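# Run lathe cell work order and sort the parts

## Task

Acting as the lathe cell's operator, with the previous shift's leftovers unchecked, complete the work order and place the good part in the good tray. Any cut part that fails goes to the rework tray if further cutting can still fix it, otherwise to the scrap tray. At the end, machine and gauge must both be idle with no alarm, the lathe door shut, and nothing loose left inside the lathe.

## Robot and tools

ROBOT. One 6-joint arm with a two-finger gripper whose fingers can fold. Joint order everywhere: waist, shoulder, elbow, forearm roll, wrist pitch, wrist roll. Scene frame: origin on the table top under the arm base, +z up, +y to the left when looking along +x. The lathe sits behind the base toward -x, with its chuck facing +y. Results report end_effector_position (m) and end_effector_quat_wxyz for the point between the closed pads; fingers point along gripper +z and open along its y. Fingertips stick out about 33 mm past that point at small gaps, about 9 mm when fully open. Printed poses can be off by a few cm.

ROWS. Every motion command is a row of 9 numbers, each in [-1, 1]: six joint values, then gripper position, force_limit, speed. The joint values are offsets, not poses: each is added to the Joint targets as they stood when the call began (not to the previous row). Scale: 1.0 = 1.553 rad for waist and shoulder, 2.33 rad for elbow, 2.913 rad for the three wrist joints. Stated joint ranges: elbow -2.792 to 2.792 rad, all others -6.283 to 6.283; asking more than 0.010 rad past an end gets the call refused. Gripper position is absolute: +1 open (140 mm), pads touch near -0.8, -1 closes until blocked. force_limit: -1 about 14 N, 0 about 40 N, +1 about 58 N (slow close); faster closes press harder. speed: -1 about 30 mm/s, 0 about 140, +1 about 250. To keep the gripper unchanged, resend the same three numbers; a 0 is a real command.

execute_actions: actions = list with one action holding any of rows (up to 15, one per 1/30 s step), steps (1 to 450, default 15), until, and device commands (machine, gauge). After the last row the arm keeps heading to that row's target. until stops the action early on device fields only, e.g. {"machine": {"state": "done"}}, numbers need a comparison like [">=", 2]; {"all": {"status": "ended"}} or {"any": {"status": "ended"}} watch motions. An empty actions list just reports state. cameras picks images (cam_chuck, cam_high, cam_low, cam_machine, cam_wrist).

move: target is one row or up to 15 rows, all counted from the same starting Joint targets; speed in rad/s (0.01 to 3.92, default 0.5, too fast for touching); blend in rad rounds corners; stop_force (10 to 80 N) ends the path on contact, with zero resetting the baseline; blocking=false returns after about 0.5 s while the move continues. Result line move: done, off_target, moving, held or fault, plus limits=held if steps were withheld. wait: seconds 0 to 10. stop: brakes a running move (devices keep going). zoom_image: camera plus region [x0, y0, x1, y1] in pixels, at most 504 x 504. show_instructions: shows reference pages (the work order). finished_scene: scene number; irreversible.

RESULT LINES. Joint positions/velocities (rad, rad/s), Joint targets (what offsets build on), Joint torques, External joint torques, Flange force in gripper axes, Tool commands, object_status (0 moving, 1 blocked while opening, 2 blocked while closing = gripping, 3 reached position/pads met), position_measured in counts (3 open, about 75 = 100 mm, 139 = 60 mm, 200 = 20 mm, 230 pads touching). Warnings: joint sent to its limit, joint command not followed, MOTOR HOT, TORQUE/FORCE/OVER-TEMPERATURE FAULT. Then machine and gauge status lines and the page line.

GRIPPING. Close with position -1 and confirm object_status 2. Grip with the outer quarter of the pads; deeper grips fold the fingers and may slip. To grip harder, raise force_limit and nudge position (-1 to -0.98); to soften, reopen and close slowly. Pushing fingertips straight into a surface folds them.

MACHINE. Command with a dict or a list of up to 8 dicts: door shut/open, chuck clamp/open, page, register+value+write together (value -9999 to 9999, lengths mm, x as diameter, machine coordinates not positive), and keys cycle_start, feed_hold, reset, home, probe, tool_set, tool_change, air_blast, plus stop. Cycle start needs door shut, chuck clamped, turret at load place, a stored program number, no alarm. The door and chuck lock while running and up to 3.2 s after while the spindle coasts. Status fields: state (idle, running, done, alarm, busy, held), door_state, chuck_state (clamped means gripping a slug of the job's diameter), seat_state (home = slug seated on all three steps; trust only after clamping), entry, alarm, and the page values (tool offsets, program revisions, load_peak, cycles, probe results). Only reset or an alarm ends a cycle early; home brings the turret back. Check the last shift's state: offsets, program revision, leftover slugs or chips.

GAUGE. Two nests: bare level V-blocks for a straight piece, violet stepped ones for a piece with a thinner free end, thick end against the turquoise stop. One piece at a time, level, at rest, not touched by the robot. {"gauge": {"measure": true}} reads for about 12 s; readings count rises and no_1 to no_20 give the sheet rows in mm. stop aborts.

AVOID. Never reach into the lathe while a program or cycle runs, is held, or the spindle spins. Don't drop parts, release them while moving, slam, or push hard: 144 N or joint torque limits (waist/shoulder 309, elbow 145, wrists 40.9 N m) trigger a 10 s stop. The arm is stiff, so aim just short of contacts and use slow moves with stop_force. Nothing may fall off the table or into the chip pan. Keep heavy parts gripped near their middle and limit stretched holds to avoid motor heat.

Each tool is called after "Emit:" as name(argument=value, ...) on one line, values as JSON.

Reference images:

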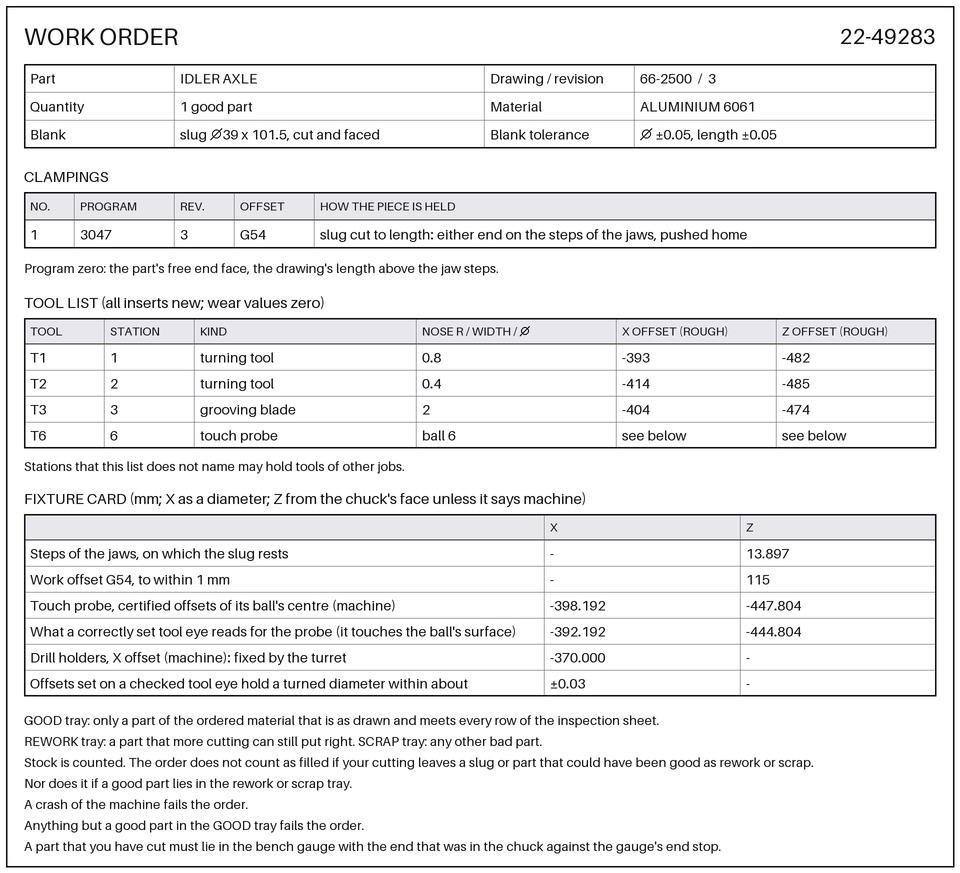

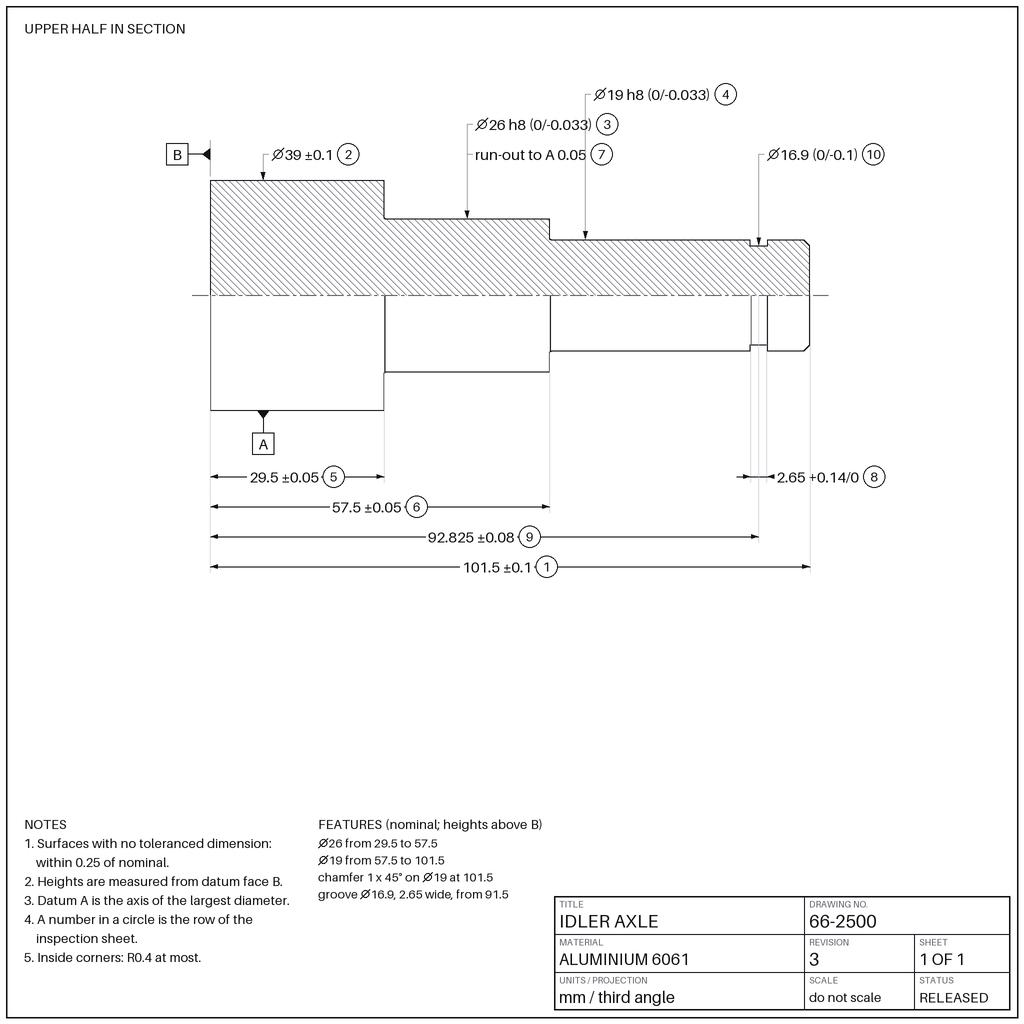

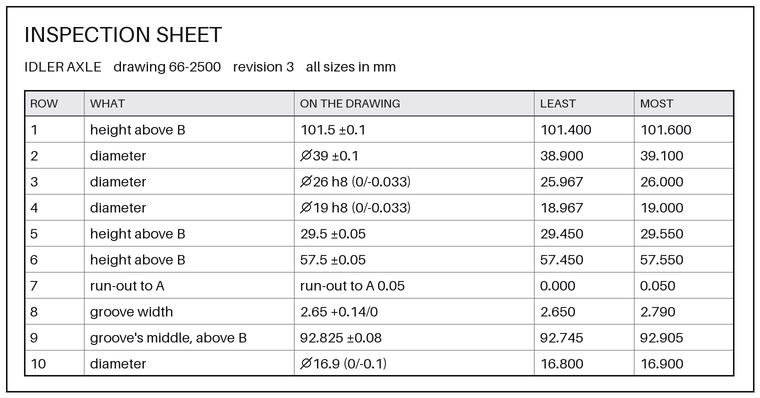

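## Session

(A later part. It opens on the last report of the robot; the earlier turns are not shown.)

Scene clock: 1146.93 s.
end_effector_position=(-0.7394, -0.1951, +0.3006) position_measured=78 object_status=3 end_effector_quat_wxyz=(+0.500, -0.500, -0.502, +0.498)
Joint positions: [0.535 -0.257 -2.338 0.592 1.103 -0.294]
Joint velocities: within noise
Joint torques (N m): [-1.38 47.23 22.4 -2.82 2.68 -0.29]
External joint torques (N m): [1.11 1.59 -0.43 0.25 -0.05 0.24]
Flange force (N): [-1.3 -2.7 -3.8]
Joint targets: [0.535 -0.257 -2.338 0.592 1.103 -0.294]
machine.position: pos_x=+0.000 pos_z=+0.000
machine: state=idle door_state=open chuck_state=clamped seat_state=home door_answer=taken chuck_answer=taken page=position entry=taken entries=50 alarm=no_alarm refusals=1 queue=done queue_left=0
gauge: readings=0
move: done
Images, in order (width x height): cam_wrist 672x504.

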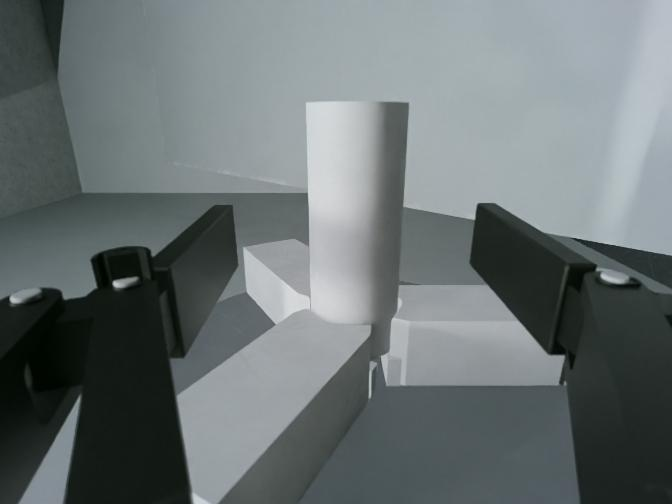

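Emit:
execute_actions(actions=[{"rows":[[0,0,0,0,0,0,-1,0,-1]],"steps":100}], cameras=[])

Emit:
execute_actions(actions=[{"machine":{"chuck":"open"},"steps":70,"until":{"machine":{"chuck_state":"open"}}}], cameras=["cam_wrist"])

Scene clock: 1155.33 s.
end_effector_position=(-0.7394, -0.1951, +0.3006) position_measured=174 object_status=2 end_effector_quat_wxyz=(+0.500, -0.500, -0.502, +0.498)
Joint positions: [0.535 -0.257 -2.338 0.592 1.103 -0.294]
Joint velocities: within noise
Joint torques (N m): [-8.91 51.66 41.98 -3.38 6.22 -0.59]
External joint torques (N m): [8.69 -2.69 -19.91 0.79 -3.56 0.55]
Flange force (N): [-2.6 8.1 -37.1]
Joint targets: [0.535 -0.257 -2.338 0.592 1.103 -0.294]
machine.position: pos_x=+0.000 pos_z=+0.000
machine: state=idle door_state=open chuck_state=clamped seat_state=home door_answer=taken chuck_answer=taken page=position entry=taken entries=50 alarm=no_alarm refusals=1 queue=done queue_left=0
gauge: readings=0
No camera images: "cameras" was empty.

Scene clock: 1156.17 s.
end_effector_position=(-0.7394, -0.1951, +0.3006) position_measured=174 object_status=2 end_effector_quat_wxyz=(+0.500, -0.500, -0.502, +0.498)
Joint positions: [0.535 -0.257 -2.338 0.592 1.103 -0.294]
Joint velocities: within noise
Joint torques (N m): [-1.17 50.02 24.4 -3.21 3.76 -0.32]
External joint torques (N m): [0.84 -1.28 -2.44 0.64 -1.1 0.27]
Flange force (N): [-1.1 1.4 -3.3]
Joint targets: [0.535 -0.257 -2.338 0.592 1.103 -0.294]
Tool commands: gripper/position=-1.0 gripper/force_limit=+0.0 gripper/speed=-1.0
machine.position: pos_x=+0.000 pos_z=+0.000
machine: state=idle door_state=open chuck_state=open seat_state=home door_answer=taken chuck_answer=taken page=position entry=taken entries=50 alarm=no_alarm refusals=1 queue=running queue_left=0
gauge: readings=0
Images, in order (width x height): cam_wrist 672x504.

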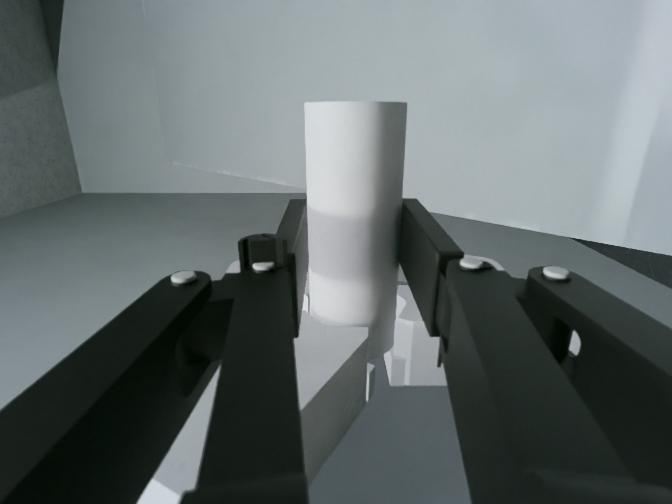

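Emit:
move(target=[0.0050, -0.0013, 0.0013, 0.0029, 0.0005, -0.0015, -1, 0, -1], speed=0.01, stop_force=20, cameras=[])

Emit:
execute_actions(actions=[{"machine":{"chuck":"clamp"},"steps":75,"until":{"machine":{"chuck_state":"clamped"}}}], cameras=[])

Scene clock: 1166.30 s.
end_effector_position=(-0.7394, -0.1959, +0.3006) position_measured=174 object_status=2 end_effector_quat_wxyz=(+0.500, -0.500, -0.502, +0.498)
Joint positions: [0.537 -0.258 -2.337 0.595 1.104 -0.295]
Joint velocities: within noise
Joint torques (N m): [15.44 50.79 31.68 -10.38 2.52 -0.55]
External joint torques (N m): [-15.54 -1.87 -9.6 7.79 0.14 0.5]
Flange force (N): [20.3 4.0 -4.4]
Joint targets: [0.537 -0.258 -2.337 0.595 1.104 -0.295]
machine.position: pos_x=+0.000 pos_z=+0.000
machine: state=idle door_state=open chuck_state=open seat_state=home door_answer=taken chuck_answer=taken page=position entry=taken entries=50 alarm=no_alarm refusals=1 queue=done queue_left=0
gauge: readings=0
move: contact
No camera images: "cameras" was empty.

Scene clock: 1167.13 s.
end_effector_position=(-0.7394, -0.1959, +0.3005) position_measured=174 object_status=2 end_effector_quat_wxyz=(+0.500, -0.500, -0.502, +0.498)
Joint positions: [0.537 -0.258 -2.337 0.595 1.104 -0.295]
Joint velocities: within noise
Joint torques (N m): [13.16 49.67 40.61 -11.12 2.76 -0.59]
External joint torques (N m): [-13.32 -0.9 -18.83 8.56 -0.12 0.55]
Flange force (N): [22.2 5.7 -23.5]
Joint targets: [0.537 -0.258 -2.337 0.595 1.104 -0.295]
Tool commands: gripper/position=-1.0 gripper/force_limit=+0.0 gripper/speed=-1.0
machine.position: pos_x=+0.000 pos_z=+0.000
machine: state=idle door_state=open chuck_state=clamped seat_state=home door_answer=taken chuck_answer=taken page=position entry=taken entries=50 alarm=no_alarm refusals=1 queue=running queue_left=0
gauge: readings=0
No camera images: "cameras" was empty.

Emit:
execute_actions(actions=[{"rows":[[0,0,0,0,0,0,0.4,0,-0.5]],"steps":45}], cameras=[])

Emit:
move(target=[[0.0639, 0.0602, -0.0588, 0.0320, 0.0219, -0.0058, 0.4, 0, -0.5],[-0.3368, 0.0641, -0.0621, -0.2036, -0.0127, 0.1009, 0.4, 0, -0.5],[-0.3368, 0.4900, -0.1372, -0.2036, -0.1795, 0.1009, 0.4, 0, -0.5],[-0.3368, 0.9717, 0.0091, -0.2036, -0.5534, 0.1009, 0.4, 0, -0.5],[-0.3368, 0.8094, 0.3164, -0.2036, -0.4480, 0.1009, 0.4, 0, -0.5]], speed=[0.15, 0.6, 0.8, 0.9, 0.9], blend=0.04, cameras=[])

Emit:
execute_actions(actions=[{"machine":[{"door":"shut","page":"measuring"},{"register":"probe_x","value":0,"write":true},{"probe":true}],"steps":450,"until":{"machine":{"queue":["!=","running"]}}}], cameras=[])

Scene clock: 1176.93 s.
end_effector_position=(-0.7394, -0.1959, +0.3006) position_measured=78 object_status=3 end_effector_quat_wxyz=(+0.500, -0.500, -0.502, +0.498)
Joint positions: [0.537 -0.258 -2.337 0.595 1.104 -0.295]
Joint velocities: within noise
Joint torques (N m): [-1.59 47.78 22.04 -2.74 2.74 -0.31]
External joint torques (N m): [1.44 0.69 -0.15 0.17 -0.12 0.27]
Flange force (N): [-2.4 -1.2 -2.6]
Joint targets: [0.537 -0.258 -2.337 0.595 1.104 -0.295]
machine.position: pos_x=+0.000 pos_z=+0.000
machine: state=idle door_state=open chuck_state=clamped seat_state=home door_answer=taken chuck_answer=taken page=position entry=taken entries=50 alarm=no_alarm refusals=1 queue=done queue_left=0
gauge: readings=0
No camera images: "cameras" was empty.

Scene clock: 1182.47 s.
end_effector_position=(-0.0380, +0.0291, +1.2104) position_measured=78 object_status=3 end_effector_quat_wxyz=(+0.651, -0.275, -0.279, +0.650)
Joint positions: [0.013 1 -1.6 0.002 -0.201 -0.002]
Joint velocities: within noise
Joint torques (N m): [-1.72 -60.92 26.57 -2.71 1.99 -0.25]
External joint torques (N m): [1.96 -0.48 -0.91 0.25 -0.02 0.21]
Flange force (N): [0.0 0.0 0.0]
Joint targets: [0.013 1.000 -1.600 0.002 -0.201 -0.002]
machine.position: pos_x=+0.000 pos_z=+0.000
machine: state=idle door_state=open chuck_state=clamped seat_state=home door_answer=taken chuck_answer=taken page=position entry=taken entries=50 alarm=no_alarm refusals=1 queue=done queue_left=0
gauge: readings=0
move: done
No camera images: "cameras" was empty.

Scene clock: 1191.57 s.
end_effector_position=(-0.0379, +0.0291, +1.2104) position_measured=78 object_status=3 end_effector_quat_wxyz=(+0.651, -0.275, -0.279, +0.650)
Joint positions: [0.013 1 -1.6 0.002 -0.201 -0.002]
Joint velocities: within noise
Joint torques (N m): [-1.59 -60.89 26.09 -2.72 2.06 -0.29]
External joint torques (N m): [1.45 0.41 -0.02 0.22 -0.05 0.26]
Flange force (N): [0.0 0.0 0.0]
Joint targets: [0.013 1.000 -1.600 0.002 -0.201 -0.002]
Tool commands: gripper/position=+0.4 gripper/force_limit=+0.0 gripper/speed=-0.5
machine.measuring: probe_x=+0.000 probe_z=+130.000 probe_move_x=+0.000 probe_move_z=-20.000 probe_radius=+2.992 eye_x=+61.702 eye_z=+148.303 probe_touched=+1 probe_found_x=+0.000 probe_found_z=+115.426 set_x=-404.431 set_z=-473.519
machine: state=idle door_state=shut chuck_state=clamped seat_state=home door_answer=taken chuck_answer=taken page=measuring entry=taken entries=52 alarm=no_alarm refusals=1 queue=done queue_left=0
gauge: readings=0
No camera images: "cameras" was empty.

Emit:
execute_actions(actions=[{"machine":[{"register":"g54_z","value":115.41,"write":true},{"register":"t2_x_wear","value":0.08,"write":true},{"register":"t3_x","value":-404.43,"write":true},{"page":"program"},{"cycle_start":true}],"steps":450,"until":{"machine":{"queue":["!=","running"]}}}], cameras=["cam_chuck","cam_machine"])

Scene clock: 1214.53 s.
end_effector_position=(-0.0379, +0.0291, +1.2104) position_measured=78 object_status=3 end_effector_quat_wxyz=(+0.651, -0.275, -0.279, +0.650)
Joint positions: [0.013 1 -1.6 0.002 -0.201 -0.002]
Joint velocities: within noise
Joint torques (N m): [-0.99 -60.43 26.17 -2.71 2.01 -0.27]
External joint torques (N m): [1.01 -0.33 -0.31 0.23 -0.02 0.23]
Flange force (N): [0.0 0.0 0.0]
Joint targets: [0.013 1.000 -1.600 0.002 -0.201 -0.002]
Tool commands: gripper/position=+0.4 gripper/force_limit=+0.0 gripper/speed=-0.5
machine.program: program=+3047 tool_call=+6 tool_in_place=+1 program_revision=+3 program_offset=+54 load_peak=+10 stored1_number=+5772 stored1_revision=+2 stored2_number=+3047 stored2_revision=+3 stored3_number=+4243 stored3_revision=+4 stored4_number=+0 stored4_revision=+0 cycles=+1
machine: state=running door_state=shut chuck_state=clamped seat_state=home door_answer=taken chuck_answer=taken page=program entry=taken entries=56 alarm=no_alarm refusals=1 queue=running queue_left=0
gauge: readings=0
Images, in order (width x height): cam_chuck 672x504, cam_machine 672x504.

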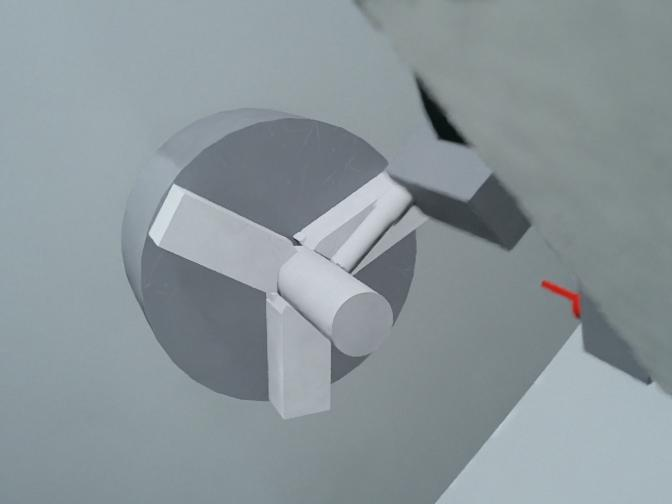

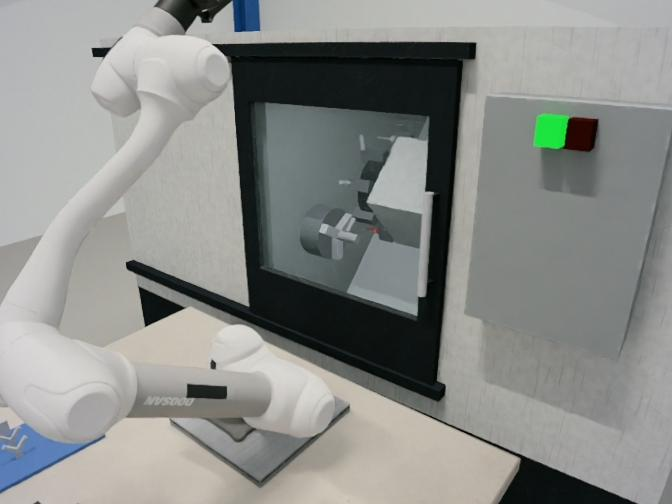

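Emit:
execute_actions(actions=[{"steps":450,"until":{"machine":{"state":["!=","running"]}}}], cameras=["cam_chuck"])

Emit:
execute_actions(actions=[{"steps":450,"until":{"machine":{"state":["!=","running"]}}}], cameras=["cam_chuck"])

Emit:
execute_actions(actions=[{"steps":450,"until":{"machine":{"state":["!=","running"]}}}], cameras=["cam_chuck"])

Scene clock: 1235.37 s.
end_effector_position=(-0.0379, +0.0291, +1.2104) position_measured=78 object_status=3 end_effector_quat_wxyz=(+0.651, -0.275, -0.279, +0.650)
Joint positions: [0.013 1 -1.6 0.002 -0.201 -0.002]
Joint velocities: within noise
Joint torques (N m): [-1.17 -60.99 26.27 -2.75 1.96 -0.34]
External joint torques (N m): [1.28 -1.05 -0.82 0.31 0 0.31]
Flange force (N): [0.0 0.0 0.0]
Joint targets: [0.013 1.000 -1.600 0.002 -0.201 -0.002]
Tool commands: gripper/position=+0.4 gripper/force_limit=+0.0 gripper/speed=-0.5
machine.program: program=+3047 tool_call=+6 tool_in_place=+1 program_revision=+3 program_offset=+54 load_peak=+10 stored1_number=+5772 stored1_revision=+2 stored2_number=+3047 stored2_revision=+3 stored3_number=+4243 stored3_revision=+4 stored4_number=+0 stored4_revision=+0 cycles=+1
machine: state=running door_state=shut chuck_state=clamped seat_state=home door_answer=taken chuck_answer=taken page=program entry=taken entries=56 alarm=no_alarm refusals=1 queue=running queue_left=0
gauge: readings=0
Images, in order (width x height): cam_chuck 672x504.

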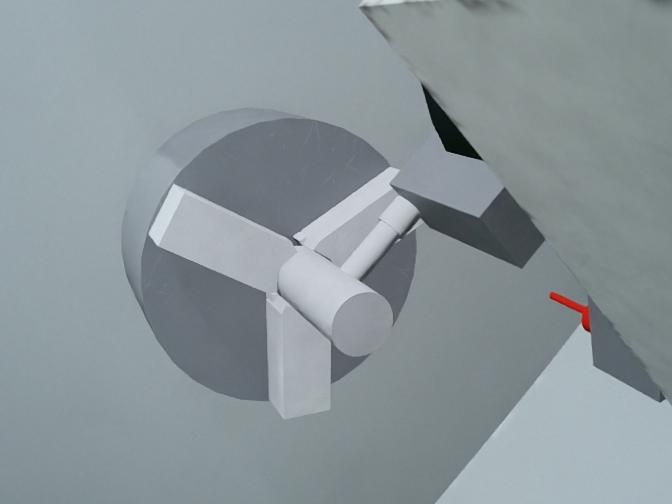

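Scene clock: 1250.57 s.
end_effector_position=(-0.0379, +0.0291, +1.2104) position_measured=78 object_status=3 end_effector_quat_wxyz=(+0.651, -0.275, -0.279, +0.650)
Joint positions: [0.013 1 -1.6 0.002 -0.201 -0.002]
Joint velocities: within noise
Joint torques (N m): [-1.07 -60.98 26.07 -2.71 2.11 -0.29]
External joint torques (N m): [1.31 0.41 -0.14 0.23 -0.12 0.25]
Flange force (N): [0.0 0.0 0.0]
Joint targets: [0.013 1.000 -1.600 0.002 -0.201 -0.002]
Tool commands: gripper/position=+0.4 gripper/force_limit=+0.0 gripper/speed=-0.5
machine.program: program=+3047 tool_call=+6 tool_in_place=+1 program_revision=+3 program_offset=+54 load_peak=+10 stored1_number=+5772 stored1_revision=+2 stored2_number=+3047 stored2_revision=+3 stored3_number=+4243 stored3_revision=+4 stored4_number=+0 stored4_revision=+0 cycles=+1
machine: state=running door_state=shut chuck_state=clamped seat_state=home door_answer=taken chuck_answer=taken page=program entry=taken entries=56 alarm=no_alarm refusals=1 queue=running queue_left=0
gauge: readings=0
Images, in order (width x height): cam_chuck 672x504.

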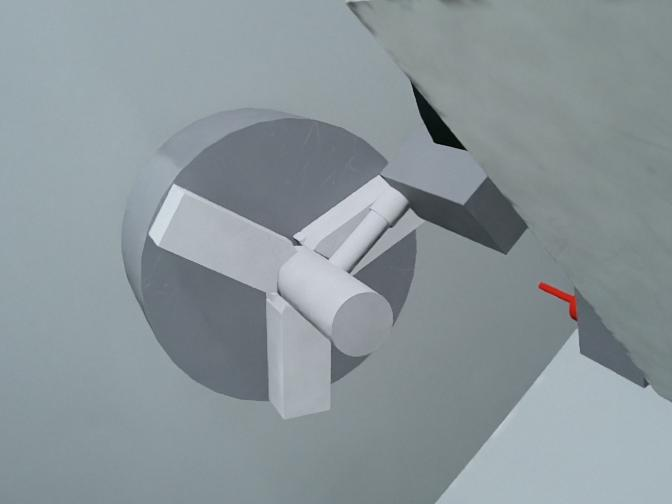

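Scene clock: 1265.77 s.
end_effector_position=(-0.0379, +0.0291, +1.2104) position_measured=78 object_status=3 end_effector_quat_wxyz=(+0.651, -0.275, -0.279, +0.650)
Joint positions: [0.013 1 -1.6 0.002 -0.201 -0.002]
Joint velocities: within noise
Joint torques (N m): [-0.96 -61.1 26.26 -2.68 2.03 -0.26]
External joint torques (N m): [1.05 0.02 -0.44 0.21 -0.04 0.23]
Flange force (N): [0.0 0.0 0.0]
Joint targets: [0.013 1.000 -1.600 0.002 -0.201 -0.002]
Tool commands: gripper/position=+0.4 gripper/force_limit=+0.0 gripper/speed=-0.5
machine.program: program=+3047 tool_call=+6 tool_in_place=+1 program_revision=+3 program_offset=+54 load_peak=+10 stored1_number=+5772 stored1_revision=+2 stored2_number=+3047 stored2_revision=+3 stored3_number=+4243 stored3_revision=+4 stored4_number=+0 stored4_revision=+0 cycles=+1
machine: state=running door_state=shut chuck_state=clamped seat_state=home door_answer=taken chuck_answer=taken page=program entry=taken entries=56 alarm=no_alarm refusals=1 queue=running queue_left=0
gauge: readings=0
Images, in order (width x height): cam_chuck 672x504.

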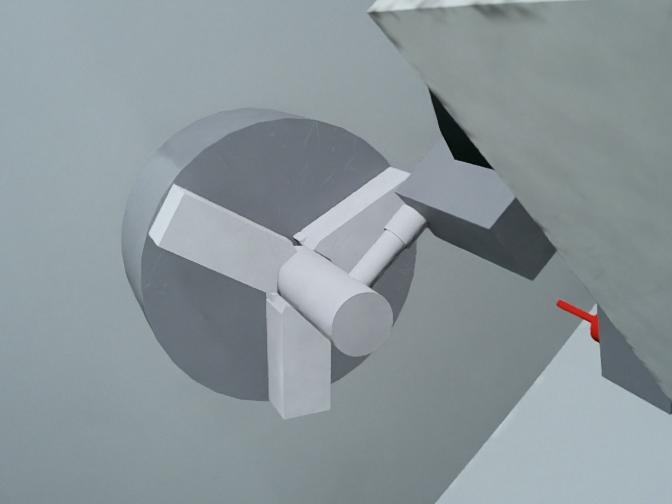

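Emit:
wait(seconds=10, cameras=[])

Emit:
execute_actions(actions=[{"steps":450,"until":{"machine":{"state":["!=","running"]}}}], cameras=[])

Emit:
execute_actions(actions=[{"steps":450,"until":{"machine":{"state":["!=","running"]}}}], cameras=["cam_chuck"])

Emit:
execute_actions(actions=[{"steps":450,"until":{"machine":{"state":["!=","running"]}}}], cameras=["cam_chuck"])

Emit:
execute_actions(actions=[{"steps":450,"until":{"machine":{"state":["!=","running"]}}}], cameras=["cam_chuck"])

Scene clock: 1281.07 s.
end_effector_position=(-0.0379, +0.0291, +1.2104) position_measured=78 object_status=3 end_effector_quat_wxyz=(+0.651, -0.275, -0.279, +0.650)
Joint positions: [0.013 1 -1.6 0.002 -0.201 -0.002]
Joint velocities: within noise
Joint torques (N m): [-0.74 -60.63 26.12 -2.72 2.08 -0.26]
External joint torques (N m): [0.61 -0.52 -0.4 0.25 -0.11 0.23]
Flange force (N): [0.0 0.0 0.0]
Joint targets: [0.013 1.000 -1.600 0.002 -0.201 -0.002]
Tool commands: gripper/position=+0.4 gripper/force_limit=+0.0 gripper/speed=-0.5
machine.program: program=+3047 tool_call=+6 tool_in_place=+2 program_revision=+3 program_offset=+54 load_peak=+10 stored1_number=+5772 stored1_revision=+2 stored2_number=+3047 stored2_revision=+3 stored3_number=+4243 stored3_revision=+4 stored4_number=+0 stored4_revision=+0 cycles=+1
machine: state=running door_state=shut chuck_state=clamped seat_state=home door_answer=taken chuck_answer=taken page=program entry=taken entries=56 alarm=no_alarm refusals=1 queue=running queue_left=0
gauge: readings=0
wait: 10.00 s
No camera images: "cameras" was empty.

Scene clock: 1296.27 s.
end_effector_position=(-0.0379, +0.0291, +1.2104) position_measured=78 object_status=3 end_effector_quat_wxyz=(+0.651, -0.275, -0.279, +0.650)
Joint positions: [0.013 1 -1.6 0.002 -0.201 -0.002]
Joint velocities: within noise
Joint torques (N m): [-1.3 -60.18 26.26 -2.73 2.11 -0.26]
External joint torques (N m): [1.39 -0.99 -0.54 0.26 -0.14 0.23]
Flange force (N): [0.0 0.0 0.0]
Joint targets: [0.013 1.000 -1.600 0.002 -0.201 -0.002]
Tool commands: gripper/position=+0.4 gripper/force_limit=+0.0 gripper/speed=-0.5
machine.program: program=+3047 tool_call=+6 tool_in_place=+2 program_revision=+3 program_offset=+54 load_peak=+10 stored1_number=+5772 stored1_revision=+2 stored2_number=+3047 stored2_revision=+3 stored3_number=+4243 stored3_revision=+4 stored4_number=+0 stored4_revision=+0 cycles=+1
machine: state=running door_state=shut chuck_state=clamped seat_state=home door_answer=taken chuck_answer=taken page=program entry=taken entries=56 alarm=no_alarm refusals=1 queue=running queue_left=0
gauge: readings=0
No camera images: "cameras" was empty.

Scene clock: 1303.47 s.
end_effector_position=(-0.0379, +0.0291, +1.2104) position_measured=78 object_status=3 end_effector_quat_wxyz=(+0.651, -0.275, -0.279, +0.650)
Joint positions: [0.013 1 -1.6 0.002 -0.201 -0.002]
Joint velocities: within noise
Joint torques (N m): [-1.21 -60.66 26.37 -2.79 1.97 -0.25]
External joint torques (N m): [1.09 -0.65 -0.4 0.3 0.03 0.21]
Flange force (N): [0.0 0.0 0.0]
Joint targets: [0.013 1.000 -1.600 0.002 -0.201 -0.002]
Tool commands: gripper/position=+0.4 gripper/force_limit=+0.0 gripper/speed=-0.5
machine.program: program=+3047 tool_call=+6 tool_in_place=+3 program_revision=+3 program_offset=+54 load_peak=+10 stored1_number=+5772 stored1_revision=+2 stored2_number=+3047 stored2_revision=+3 stored3_number=+4243 stored3_revision=+4 stored4_number=+0 stored4_revision=+0 cycles=+2
machine: state=done door_state=shut chuck_state=clamped seat_state=home door_answer=taken chuck_answer=taken page=program entry=taken entries=56 alarm=no_alarm refusals=1 queue=done queue_left=0
gauge: readings=0
Images, in order (width x height): cam_chuck 672x504.

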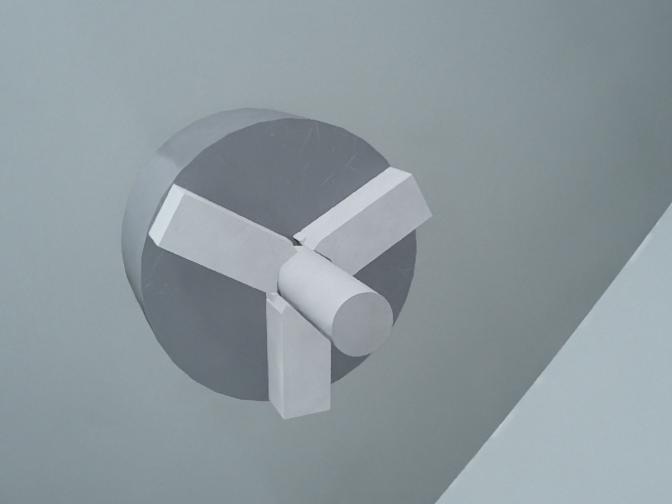

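Scene clock: 1303.70 s.
end_effector_position=(-0.0379, +0.0291, +1.2104) position_measured=78 object_status=3 end_effector_quat_wxyz=(+0.651, -0.275, -0.279, +0.650)
Joint positions: [0.013 1 -1.6 0.002 -0.201 -0.002]
Joint velocities: within noise
Joint torques (N m): [-1.15 -60.83 26.46 -2.67 2.05 -0.25]
External joint torques (N m): [1.07 -0.22 -0.61 0.2 -0.06 0.22]
Flange force (N): [0.0 0.0 0.0]
Joint targets: [0.013 1.000 -1.600 0.002 -0.201 -0.002]
Tool commands: gripper/position=+0.4 gripper/force_limit=+0.0 gripper/speed=-0.5
machine.program: program=+3047 tool_call=+6 tool_in_place=+3 program_revision=+3 program_offset=+54 load_peak=+10 stored1_number=+5772 stored1_revision=+2 stored2_number=+3047 stored2_revision=+3 stored3_number=+4243 stored3_revision=+4 stored4_number=+0 stored4_revision=+0 cycles=+2
machine: state=done door_state=shut chuck_state=clamped seat_state=home door_answer=taken chuck_answer=taken page=program entry=taken entries=56 alarm=no_alarm refusals=1 queue=done queue_left=0
gauge: readings=0
Images, in order (width x height): cam_chuck 672x504.

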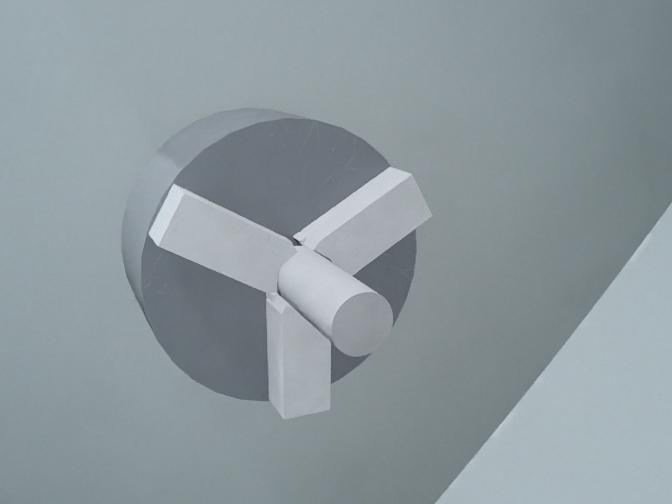

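Scene clock: 1303.93 s.
end_effector_position=(-0.0379, +0.0291, +1.2104) position_measured=78 object_status=3 end_effector_quat_wxyz=(+0.651, -0.275, -0.279, +0.650)
Joint positions: [0.013 1 -1.6 0.002 -0.201 -0.002]
Joint velocities: within noise
Joint torques (N m): [-1.28 -60.61 26.19 -2.69 2.1 -0.31]
External joint torques (N m): [1.39 -0.68 -0.44 0.22 -0.12 0.28]
Flange force (N): [0.0 0.0 0.0]
Joint targets: [0.013 1.000 -1.600 0.002 -0.201 -0.002]
Tool commands: gripper/position=+0.4 gripper/force_limit=+0.0 gripper/speed=-0.5
machine.program: program=+3047 tool_call=+6 tool_in_place=+3 program_revision=+3 program_offset=+54 load_peak=+10 stored1_number=+5772 stored1_revision=+2 stored2_number=+3047 stored2_revision=+3 stored3_number=+4243 stored3_revision=+4 stored4_number=+0 stored4_revision=+0 cycles=+2
machine: state=done door_state=shut chuck_state=clamped seat_state=home door_answer=taken chuck_answer=taken page=program entry=taken entries=56 alarm=no_alarm refusals=1 queue=done queue_left=0
gauge: readings=0
Images, in order (width x height): cam_chuck 672x504.

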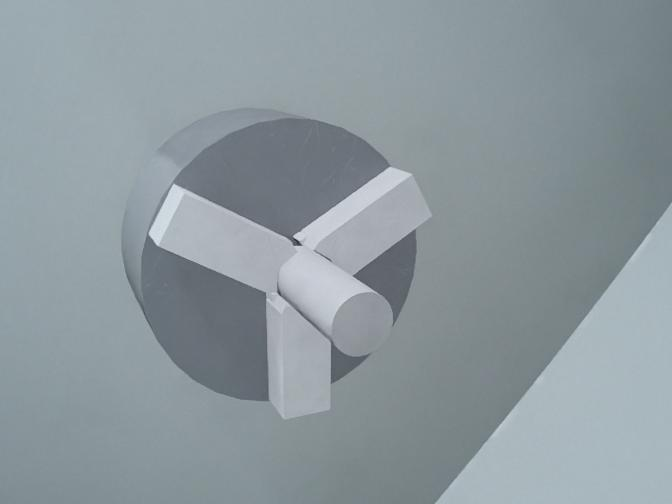

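Emit:
execute_actions(actions=[{"machine":[{"page":"measuring"},{"register":"tool_call","value":6,"write":true},{"tool_change":true},{"register":"probe_x","value":55,"write":true},{"register":"probe_z","value":85,"write":true},{"register":"probe_move_z","value":0,"write":true},{"register":"probe_move_x","value":-45,"write":true},{"probe":true}],"steps":450,"until":{"machine":{"queue":["!=","running"]}}}], cameras=["cam_chuck"])

Emit:
execute_actions(actions=[{"steps":450,"until":{"machine":{"queue":["!=","running"]}}}], cameras=["cam_chuck"])

Emit:
execute_actions(actions=[{"machine":[{"register":"probe_z","value":57,"write":true},{"probe":true}],"steps":450,"until":{"machine":{"queue":["!=","running"]}}}], cameras=[])

Emit:
execute_actions(actions=[{"machine":[{"register":"probe_x","value":35.6,"write":true},{"register":"probe_move_x","value":0,"write":true},{"register":"probe_move_z","value":-20,"write":true},{"probe":true}],"steps":450,"until":{"machine":{"queue":["!=","running"]}}}], cameras=[])

Emit:
execute_actions(actions=[{"machine":[{"register":"probe_x","value":25.6,"write":true},{"register":"probe_z","value":85,"write":true},{"probe":true}],"steps":450,"until":{"machine":{"queue":["!=","running"]}}}], cameras=[])

Scene clock: 1328.63 s.
end_effector_position=(-0.0379, +0.0291, +1.2104) position_measured=78 object_status=3 end_effector_quat_wxyz=(+0.651, -0.275, -0.279, +0.650)
Joint positions: [0.013 1 -1.6 0.002 -0.201 -0.002]
Joint velocities: within noise
Joint torques (N m): [-1.04 -60.32 26.31 -2.75 2.01 -0.27]
External joint torques (N m): [1.02 -0.89 -0.6 0.29 -0.04 0.24]
Flange force (N): [0.0 0.0 0.0]
Joint targets: [0.013 1.000 -1.600 0.002 -0.201 -0.002]
Tool commands: gripper/position=+0.4 gripper/force_limit=+0.0 gripper/speed=-0.5
machine.measuring: probe_x=+55.000 probe_z=+85.000 probe_move_x=-45.000 probe_move_z=+0.000 probe_radius=+2.992 eye_x=+61.702 eye_z=+148.303 probe_touched=+1 probe_found_x=+19.055 probe_found_z=+85.000 set_x=-404.431 set_z=-473.519
machine: state=done door_state=shut chuck_state=clamped seat_state=home door_answer=taken chuck_answer=taken page=measuring entry=taken entries=63 alarm=no_alarm refusals=1 queue=done queue_left=0
gauge: readings=0
Images, in order (width x height): cam_chuck 672x504.

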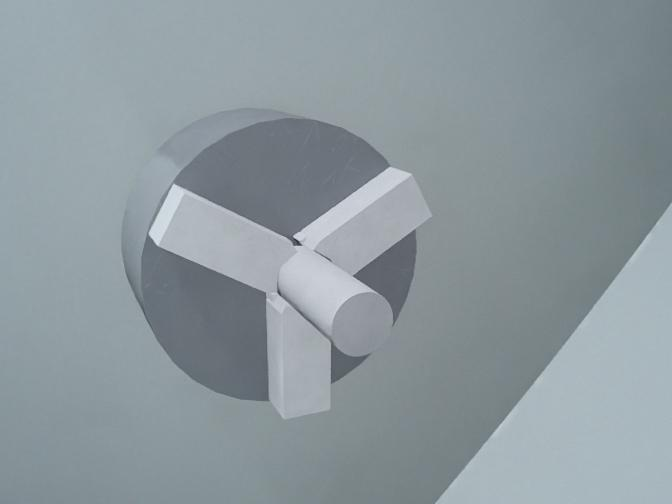

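Scene clock: 1328.87 s.
end_effector_position=(-0.0379, +0.0291, +1.2104) position_measured=78 object_status=3 end_effector_quat_wxyz=(+0.651, -0.275, -0.279, +0.650)
Joint positions: [0.013 1 -1.6 0.002 -0.201 -0.002]
Joint velocities: within noise
Joint torques (N m): [-0.9 -60.12 26.36 -2.72 2.03 -0.37]
External joint torques (N m): [0.77 -0.75 -0.66 0.26 -0.06 0.33]
Flange force (N): [0.0 0.0 0.0]
Joint targets: [0.013 1.000 -1.600 0.002 -0.201 -0.002]
Tool commands: gripper/position=+0.4 gripper/force_limit=+0.0 gripper/speed=-0.5
machine.measuring: probe_x=+55.000 probe_z=+85.000 probe_move_x=-45.000 probe_move_z=+0.000 probe_radius=+2.992 eye_x=+61.702 eye_z=+148.303 probe_touched=+1 probe_found_x=+19.055 probe_found_z=+85.000 set_x=-404.431 set_z=-473.519
machine: state=done door_state=shut chuck_state=clamped seat_state=home door_answer=taken chuck_answer=taken page=measuring entry=taken entries=63 alarm=no_alarm refusals=1 queue=done queue_left=0
gauge: readings=0
Images, in order (width x height): cam_chuck 672x504.

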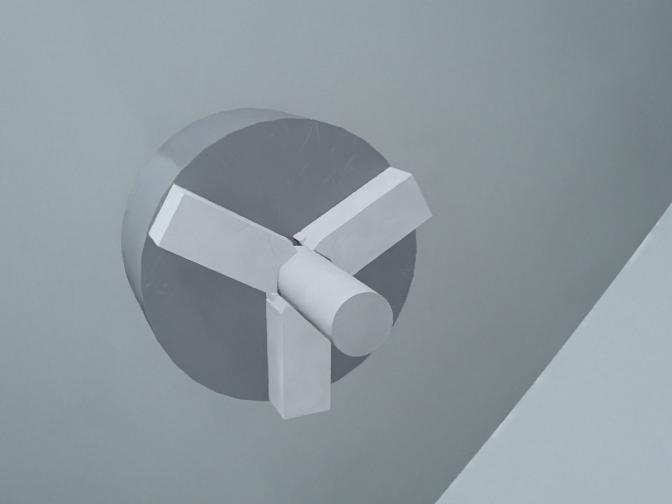

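Scene clock: 1335.40 s.
end_effector_position=(-0.0379, +0.0291, +1.2104) position_measured=78 object_status=3 end_effector_quat_wxyz=(+0.651, -0.275, -0.279, +0.650)
Joint positions: [0.013 1 -1.6 0.002 -0.201 -0.002]
Joint velocities: within noise
Joint torques (N m): [-1.44 -60.87 26.42 -2.71 2.06 -0.31]
External joint torques (N m): [1.46 0.22 -0.48 0.23 -0.07 0.28]
Flange force (N): [0.0 0.0 0.0]
Joint targets: [0.013 1.000 -1.600 0.002 -0.201 -0.002]
Tool commands: gripper/position=+0.4 gripper/force_limit=+0.0 gripper/speed=-0.5
machine.measuring: probe_x=+55.000 probe_z=+57.000 probe_move_x=-45.000 probe_move_z=+0.000 probe_radius=+2.992 eye_x=+61.702 eye_z=+148.303 probe_touched=+1 probe_found_x=+26.054 probe_found_z=+57.000 set_x=-404.431 set_z=-473.519
machine: state=done door_state=shut chuck_state=clamped seat_state=home door_answer=taken chuck_answer=taken page=measuring entry=taken entries=65 alarm=no_alarm refusals=1 queue=done queue_left=0
gauge: readings=0
No camera images: "cameras" was empty.

Scene clock: 1342.37 s.
end_effector_position=(-0.0379, +0.0291, +1.2104) position_measured=78 object_status=3 end_effector_quat_wxyz=(+0.651, -0.275, -0.279, +0.650)
Joint positions: [0.013 1 -1.6 0.002 -0.201 -0.002]
Joint velocities: within noise
Joint torques (N m): [-1.22 -60.54 26.12 -2.7 2.04 -0.35]
External joint torques (N m): [1.29 0 -0.23 0.22 -0.05 0.32]
Flange force (N): [0.0 0.0 0.0]
Joint targets: [0.013 1.000 -1.600 0.002 -0.201 -0.002]
Tool commands: gripper/position=+0.4 gripper/force_limit=+0.0 gripper/speed=-0.5
machine.measuring: probe_x=+35.600 probe_z=+57.000 probe_move_x=+0.000 probe_move_z=-20.000 probe_radius=+2.992 eye_x=+61.702 eye_z=+148.303 probe_touched=+1 probe_found_x=+35.600 probe_found_z=+43.412 set_x=-404.431 set_z=-473.519
machine: state=done door_state=shut chuck_state=clamped seat_state=home door_answer=taken chuck_answer=taken page=measuring entry=taken entries=69 alarm=no_alarm refusals=1 queue=done queue_left=0
gauge: readings=0
No camera images: "cameras" was empty.

Scene clock: 1349.07 s.
end_effector_position=(-0.0379, +0.0291, +1.2104) position_measured=78 object_status=3 end_effector_quat_wxyz=(+0.651, -0.275, -0.279, +0.650)
Joint positions: [0.013 1 -1.6 0.002 -0.201 -0.002]
Joint velocities: within noise
Joint torques (N m): [-1.19 -60.19 26.19 -2.71 1.96 -0.33]
External joint torques (N m): [1.24 -1.17 -0.54 0.25 0.01 0.29]
Flange force (N): [0.0 0.0 0.0]
Joint targets: [0.013 1.000 -1.600 0.002 -0.201 -0.002]
Tool commands: gripper/position=+0.4 gripper/force_limit=+0.0 gripper/speed=-0.5
machine.measuring: probe_x=+25.600 probe_z=+85.000 probe_move_x=+0.000 probe_move_z=-20.000 probe_radius=+2.992 eye_x=+61.702 eye_z=+148.303 probe_touched=+1 probe_found_x=+25.600 probe_found_z=+71.411 set_x=-404.431 set_z=-473.519
machine: state=done door_state=shut chuck_state=clamped seat_state=home door_answer=taken chuck_answer=taken page=measuring entry=taken entries=72 alarm=no_alarm refusals=1 queue=done queue_left=0
gauge: readings=0
No camera images: "cameras" was empty.

Emit:
execute_actions(actions=[{"machine":[{"register":"t2_x_wear","value":0.009,"write":true},{"cycle_start":true}],"steps":450,"until":{"machine":{"queue":["!=","running"]}}}], cameras=[])

Emit:
execute_actions(actions=[{"steps":450,"until":{"machine":{"state":["!=","running"]}}}], cameras=[])

Emit:
execute_actions(actions=[{"steps":450,"until":{"machine":{"state":["!=","running"]}}}], cameras=[])

Emit:
execute_actions(actions=[{"steps":450,"until":{"machine":{"state":["!=","running"]}}}], cameras=[])

Emit:
execute_actions(actions=[{"steps":450,"until":{"machine":{"state":["!=","running"]}}}], cameras=[])

Emit:
execute_actions(actions=[{"steps":450,"until":{"machine":{"state":["!=","running"]}}}], cameras=[])

Emit:
execute_actions(actions=[{"steps":450,"until":{"machine":{"state":["!=","running"]}}}], cameras=[])

Emit:
execute_actions(actions=[{"steps":450,"until":{"machine":{"state":["!=","running"]}}}], cameras=["cam_high"])

Scene clock: 1376.63 s.
end_effector_position=(-0.0379, +0.0291, +1.2104) position_measured=78 object_status=3 end_effector_quat_wxyz=(+0.651, -0.275, -0.279, +0.650)
Joint positions: [0.013 1 -1.6 0.002 -0.201 -0.002]
Joint velocities: within noise
Joint torques (N m): [-1.02 -60.89 26.38 -2.68 2.04 -0.23]
External joint torques (N m): [1.15 0.24 -0.44 0.2 -0.05 0.19]
Flange force (N): [0.0 0.0 0.0]
Joint targets: [0.013 1.000 -1.600 0.002 -0.201 -0.002]
Tool commands: gripper/position=+0.4 gripper/force_limit=+0.0 gripper/speed=-0.5
machine.measuring: probe_x=+25.600 probe_z=+85.000 probe_move_x=+0.000 probe_move_z=-20.000 probe_radius=+2.992 eye_x=+61.702 eye_z=+148.303 probe_touched=+1 probe_found_x=+25.600 probe_found_z=+71.411 set_x=-404.431 set_z=-473.519
machine: state=running door_state=shut chuck_state=clamped seat_state=home door_answer=taken chuck_answer=taken page=measuring entry=taken entries=74 alarm=no_alarm refusals=1 queue=running queue_left=0
gauge: readings=0
No camera images: "cameras" was empty.

Scene clock: 1391.83 s.
end_effector_position=(-0.0379, +0.0291, +1.2104) position_measured=78 object_status=3 end_effector_quat_wxyz=(+0.651, -0.275, -0.279, +0.650)
Joint positions: [0.013 1 -1.6 0.002 -0.201 -0.002]
Joint velocities: within noise
Joint torques (N m): [-1.37 -60.6 26.37 -2.73 2.1 -0.31]
External joint torques (N m): [1.55 -0.57 -0.71 0.27 -0.13 0.27]
Flange force (N): [0.0 0.0 0.0]
Joint targets: [0.013 1.000 -1.600 0.002 -0.201 -0.002]
Tool commands: gripper/position=+0.4 gripper/force_limit=+0.0 gripper/speed=-0.5
machine.measuring: probe_x=+25.600 probe_z=+85.000 probe_move_x=+0.000 probe_move_z=-20.000 probe_radius=+2.992 eye_x=+61.702 eye_z=+148.303 probe_touched=+1 probe_found_x=+25.600 probe_found_z=+71.411 set_x=-404.431 set_z=-473.519
machine: state=running door_state=shut chuck_state=clamped seat_state=home door_answer=taken chuck_answer=taken page=measuring entry=taken entries=74 alarm=no_alarm refusals=1 queue=running queue_left=0
gauge: readings=0
No camera images: "cameras" was empty.

Scene clock: 1407.03 s.
end_effector_position=(-0.0379, +0.0291, +1.2104) position_measured=78 object_status=3 end_effector_quat_wxyz=(+0.651, -0.275, -0.279, +0.650)
Joint positions: [0.013 1 -1.6 0.002 -0.201 -0.002]
Joint velocities: within noise
Joint torques (N m): [-1.56 -60.59 26.35 -2.7 2.08 -0.24]
External joint torques (N m): [1.59 -0.01 -0.33 0.2 -0.08 0.21]
Flange force (N): [0.0 0.0 0.0]
Joint targets: [0.013 1.000 -1.600 0.002 -0.201 -0.002]
Tool commands: gripper/position=+0.4 gripper/force_limit=+0.0 gripper/speed=-0.5
machine.measuring: probe_x=+25.600 probe_z=+85.000 probe_move_x=+0.000 probe_move_z=-20.000 probe_radius=+2.992 eye_x=+61.702 eye_z=+148.303 probe_touched=+1 probe_found_x=+25.600 probe_found_z=+71.411 set_x=-404.431 set_z=-473.519
machine: state=running door_state=shut chuck_state=clamped seat_state=home door_answer=taken chuck_answer=taken page=measuring entry=taken entries=74 alarm=no_alarm refusals=1 queue=running queue_left=0
gauge: readings=0
No camera images: "cameras" was empty.

Scene clock: 1422.23 s.
end_effector_position=(-0.0379, +0.0291, +1.2104) position_measured=78 object_status=3 end_effector_quat_wxyz=(+0.651, -0.275, -0.279, +0.650)
Joint positions: [0.013 1 -1.6 0.002 -0.201 -0.002]
Joint velocities: within noise
Joint torques (N m): [-0.81 -60.28 26.44 -2.78 2.13 -0.27]
External joint torques (N m): [0.89 -0.23 -0.48 0.3 -0.13 0.24]
Flange force (N): [0.0 0.0 0.0]
Joint targets: [0.013 1.000 -1.600 0.002 -0.201 -0.002]
Tool commands: gripper/position=+0.4 gripper/force_limit=+0.0 gripper/speed=-0.5
machine.measuring: probe_x=+25.600 probe_z=+85.000 probe_move_x=+0.000 probe_move_z=-20.000 probe_radius=+2.992 eye_x=+61.702 eye_z=+148.303 probe_touched=+1 probe_found_x=+25.600 probe_found_z=+71.411 set_x=-404.431 set_z=-473.519
machine: state=running door_state=shut chuck_state=clamped seat_state=home door_answer=taken chuck_answer=taken page=measuring entry=taken entries=74 alarm=no_alarm refusals=1 queue=running queue_left=0
gauge: readings=0
No camera images: "cameras" was empty.

Scene clock: 1437.43 s.
end_effector_position=(-0.0379, +0.0291, +1.2104) position_measured=78 object_status=3 end_effector_quat_wxyz=(+0.651, -0.275, -0.279, +0.650)
Joint positions: [0.013 1 -1.6 0.002 -0.201 -0.002]
Joint velocities: within noise
Joint torques (N m): [-1.2 -61.14 26.4 -2.72 2.12 -0.3]
External joint torques (N m): [1.16 0.35 -0.51 0.24 -0.13 0.26]
Flange force (N): [0.0 0.0 0.0]
Joint targets: [0.013 1.000 -1.600 0.002 -0.201 -0.002]
Tool commands: gripper/position=+0.4 gripper/force_limit=+0.0 gripper/speed=-0.5
machine.measuring: probe_x=+25.600 probe_z=+85.000 probe_move_x=+0.000 probe_move_z=-20.000 probe_radius=+2.992 eye_x=+61.702 eye_z=+148.303 probe_touched=+1 probe_found_x=+25.600 probe_found_z=+71.411 set_x=-404.431 set_z=-473.519
machine: state=running door_state=shut chuck_state=clamped seat_state=home door_answer=taken chuck_answer=taken page=measuring entry=taken entries=74 alarm=no_alarm refusals=1 queue=running queue_left=0
gauge: readings=0
No camera images: "cameras" was empty.

Scene clock: 1452.63 s.
end_effector_position=(-0.0379, +0.0291, +1.2104) position_measured=78 object_status=3 end_effector_quat_wxyz=(+0.651, -0.275, -0.279, +0.650)
Joint positions: [0.013 1 -1.6 0.002 -0.201 -0.002]
Joint velocities: within noise
Joint torques (N m): [-0.86 -60.19 26.21 -2.78 2.1 -0.3]
External joint torques (N m): [1.1 -0.92 -0.41 0.31 -0.12 0.27]
Flange force (N): [0.0 0.0 0.0]
Joint targets: [0.013 1.000 -1.600 0.002 -0.201 -0.002]
Tool commands: gripper/position=+0.4 gripper/force_limit=+0.0 gripper/speed=-0.5
machine.measuring: probe_x=+25.600 probe_z=+85.000 probe_move_x=+0.000 probe_move_z=-20.000 probe_radius=+2.992 eye_x=+61.702 eye_z=+148.303 probe_touched=+1 probe_found_x=+25.600 probe_found_z=+71.411 set_x=-404.431 set_z=-473.519
machine: state=running door_state=shut chuck_state=clamped seat_state=home door_answer=taken chuck_answer=taken page=measuring entry=taken entries=74 alarm=no_alarm refusals=1 queue=running queue_left=0
gauge: readings=0
No camera images: "cameras" was empty.

Scene clock: 1465.13 s.
end_effector_position=(-0.0379, +0.0291, +1.2104) position_measured=78 object_status=3 end_effector_quat_wxyz=(+0.651, -0.275, -0.279, +0.650)
Joint positions: [0.013 1 -1.6 0.002 -0.201 -0.002]
Joint velocities: within noise
Joint torques (N m): [-1.46 -60.56 26.26 -2.67 2.07 -0.28]
External joint torques (N m): [1.7 -0.66 -0.59 0.21 -0.09 0.25]
Flange force (N): [0.0 0.0 0.0]
Joint targets: [0.013 1.000 -1.600 0.002 -0.201 -0.002]
Tool commands: gripper/position=+0.4 gripper/force_limit=+0.0 gripper/speed=-0.5
machine.measuring: probe_x=+25.600 probe_z=+85.000 probe_move_x=+0.000 probe_move_z=-20.000 probe_radius=+2.992 eye_x=+61.702 eye_z=+148.303 probe_touched=+1 probe_found_x=+25.600 probe_found_z=+71.411 set_x=-404.431 set_z=-473.519
machine: state=done door_state=shut chuck_state=clamped seat_state=home door_answer=taken chuck_answer=taken page=measuring entry=taken entries=74 alarm=no_alarm refusals=1 queue=done queue_left=0
gauge: readings=0
No camera images: "cameras" was empty.

Scene clock: 1465.37 s.
end_effector_position=(-0.0379, +0.0291, +1.2104) position_measured=78 object_status=3 end_effector_quat_wxyz=(+0.651, -0.275, -0.279, +0.650)
Joint positions: [0.013 1 -1.6 0.002 -0.201 -0.002]
Joint velocities: within noise
Joint torques (N m): [-0.78 -60.92 26.37 -2.67 2.08 -0.36]
External joint torques (N m): [0.69 0.01 -0.56 0.2 -0.1 0.32]
Flange force (N): [0.0 0.0 0.0]
Joint targets: [0.013 1.000 -1.600 0.002 -0.201 -0.002]
Tool commands: gripper/position=+0.4 gripper/force_limit=+0.0 gripper/speed=-0.5
machine.measuring: probe_x=+25.600 probe_z=+85.000 probe_move_x=+0.000 probe_move_z=-20.000 probe_radius=+2.992 eye_x=+61.702 eye_z=+148.303 probe_touched=+1 probe_found_x=+25.600 probe_found_z=+71.411 set_x=-404.431 set_z=-473.519
machine: state=done door_state=shut chuck_state=clamped seat_state=home door_answer=taken chuck_answer=taken page=measuring entry=taken entries=74 alarm=no_alarm refusals=1 queue=done queue_left=0
gauge: readings=0
Images, in order (width x height): cam_high 672x504.

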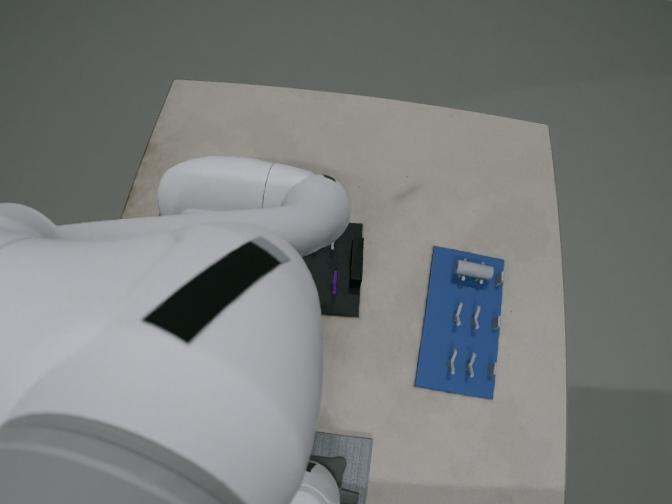

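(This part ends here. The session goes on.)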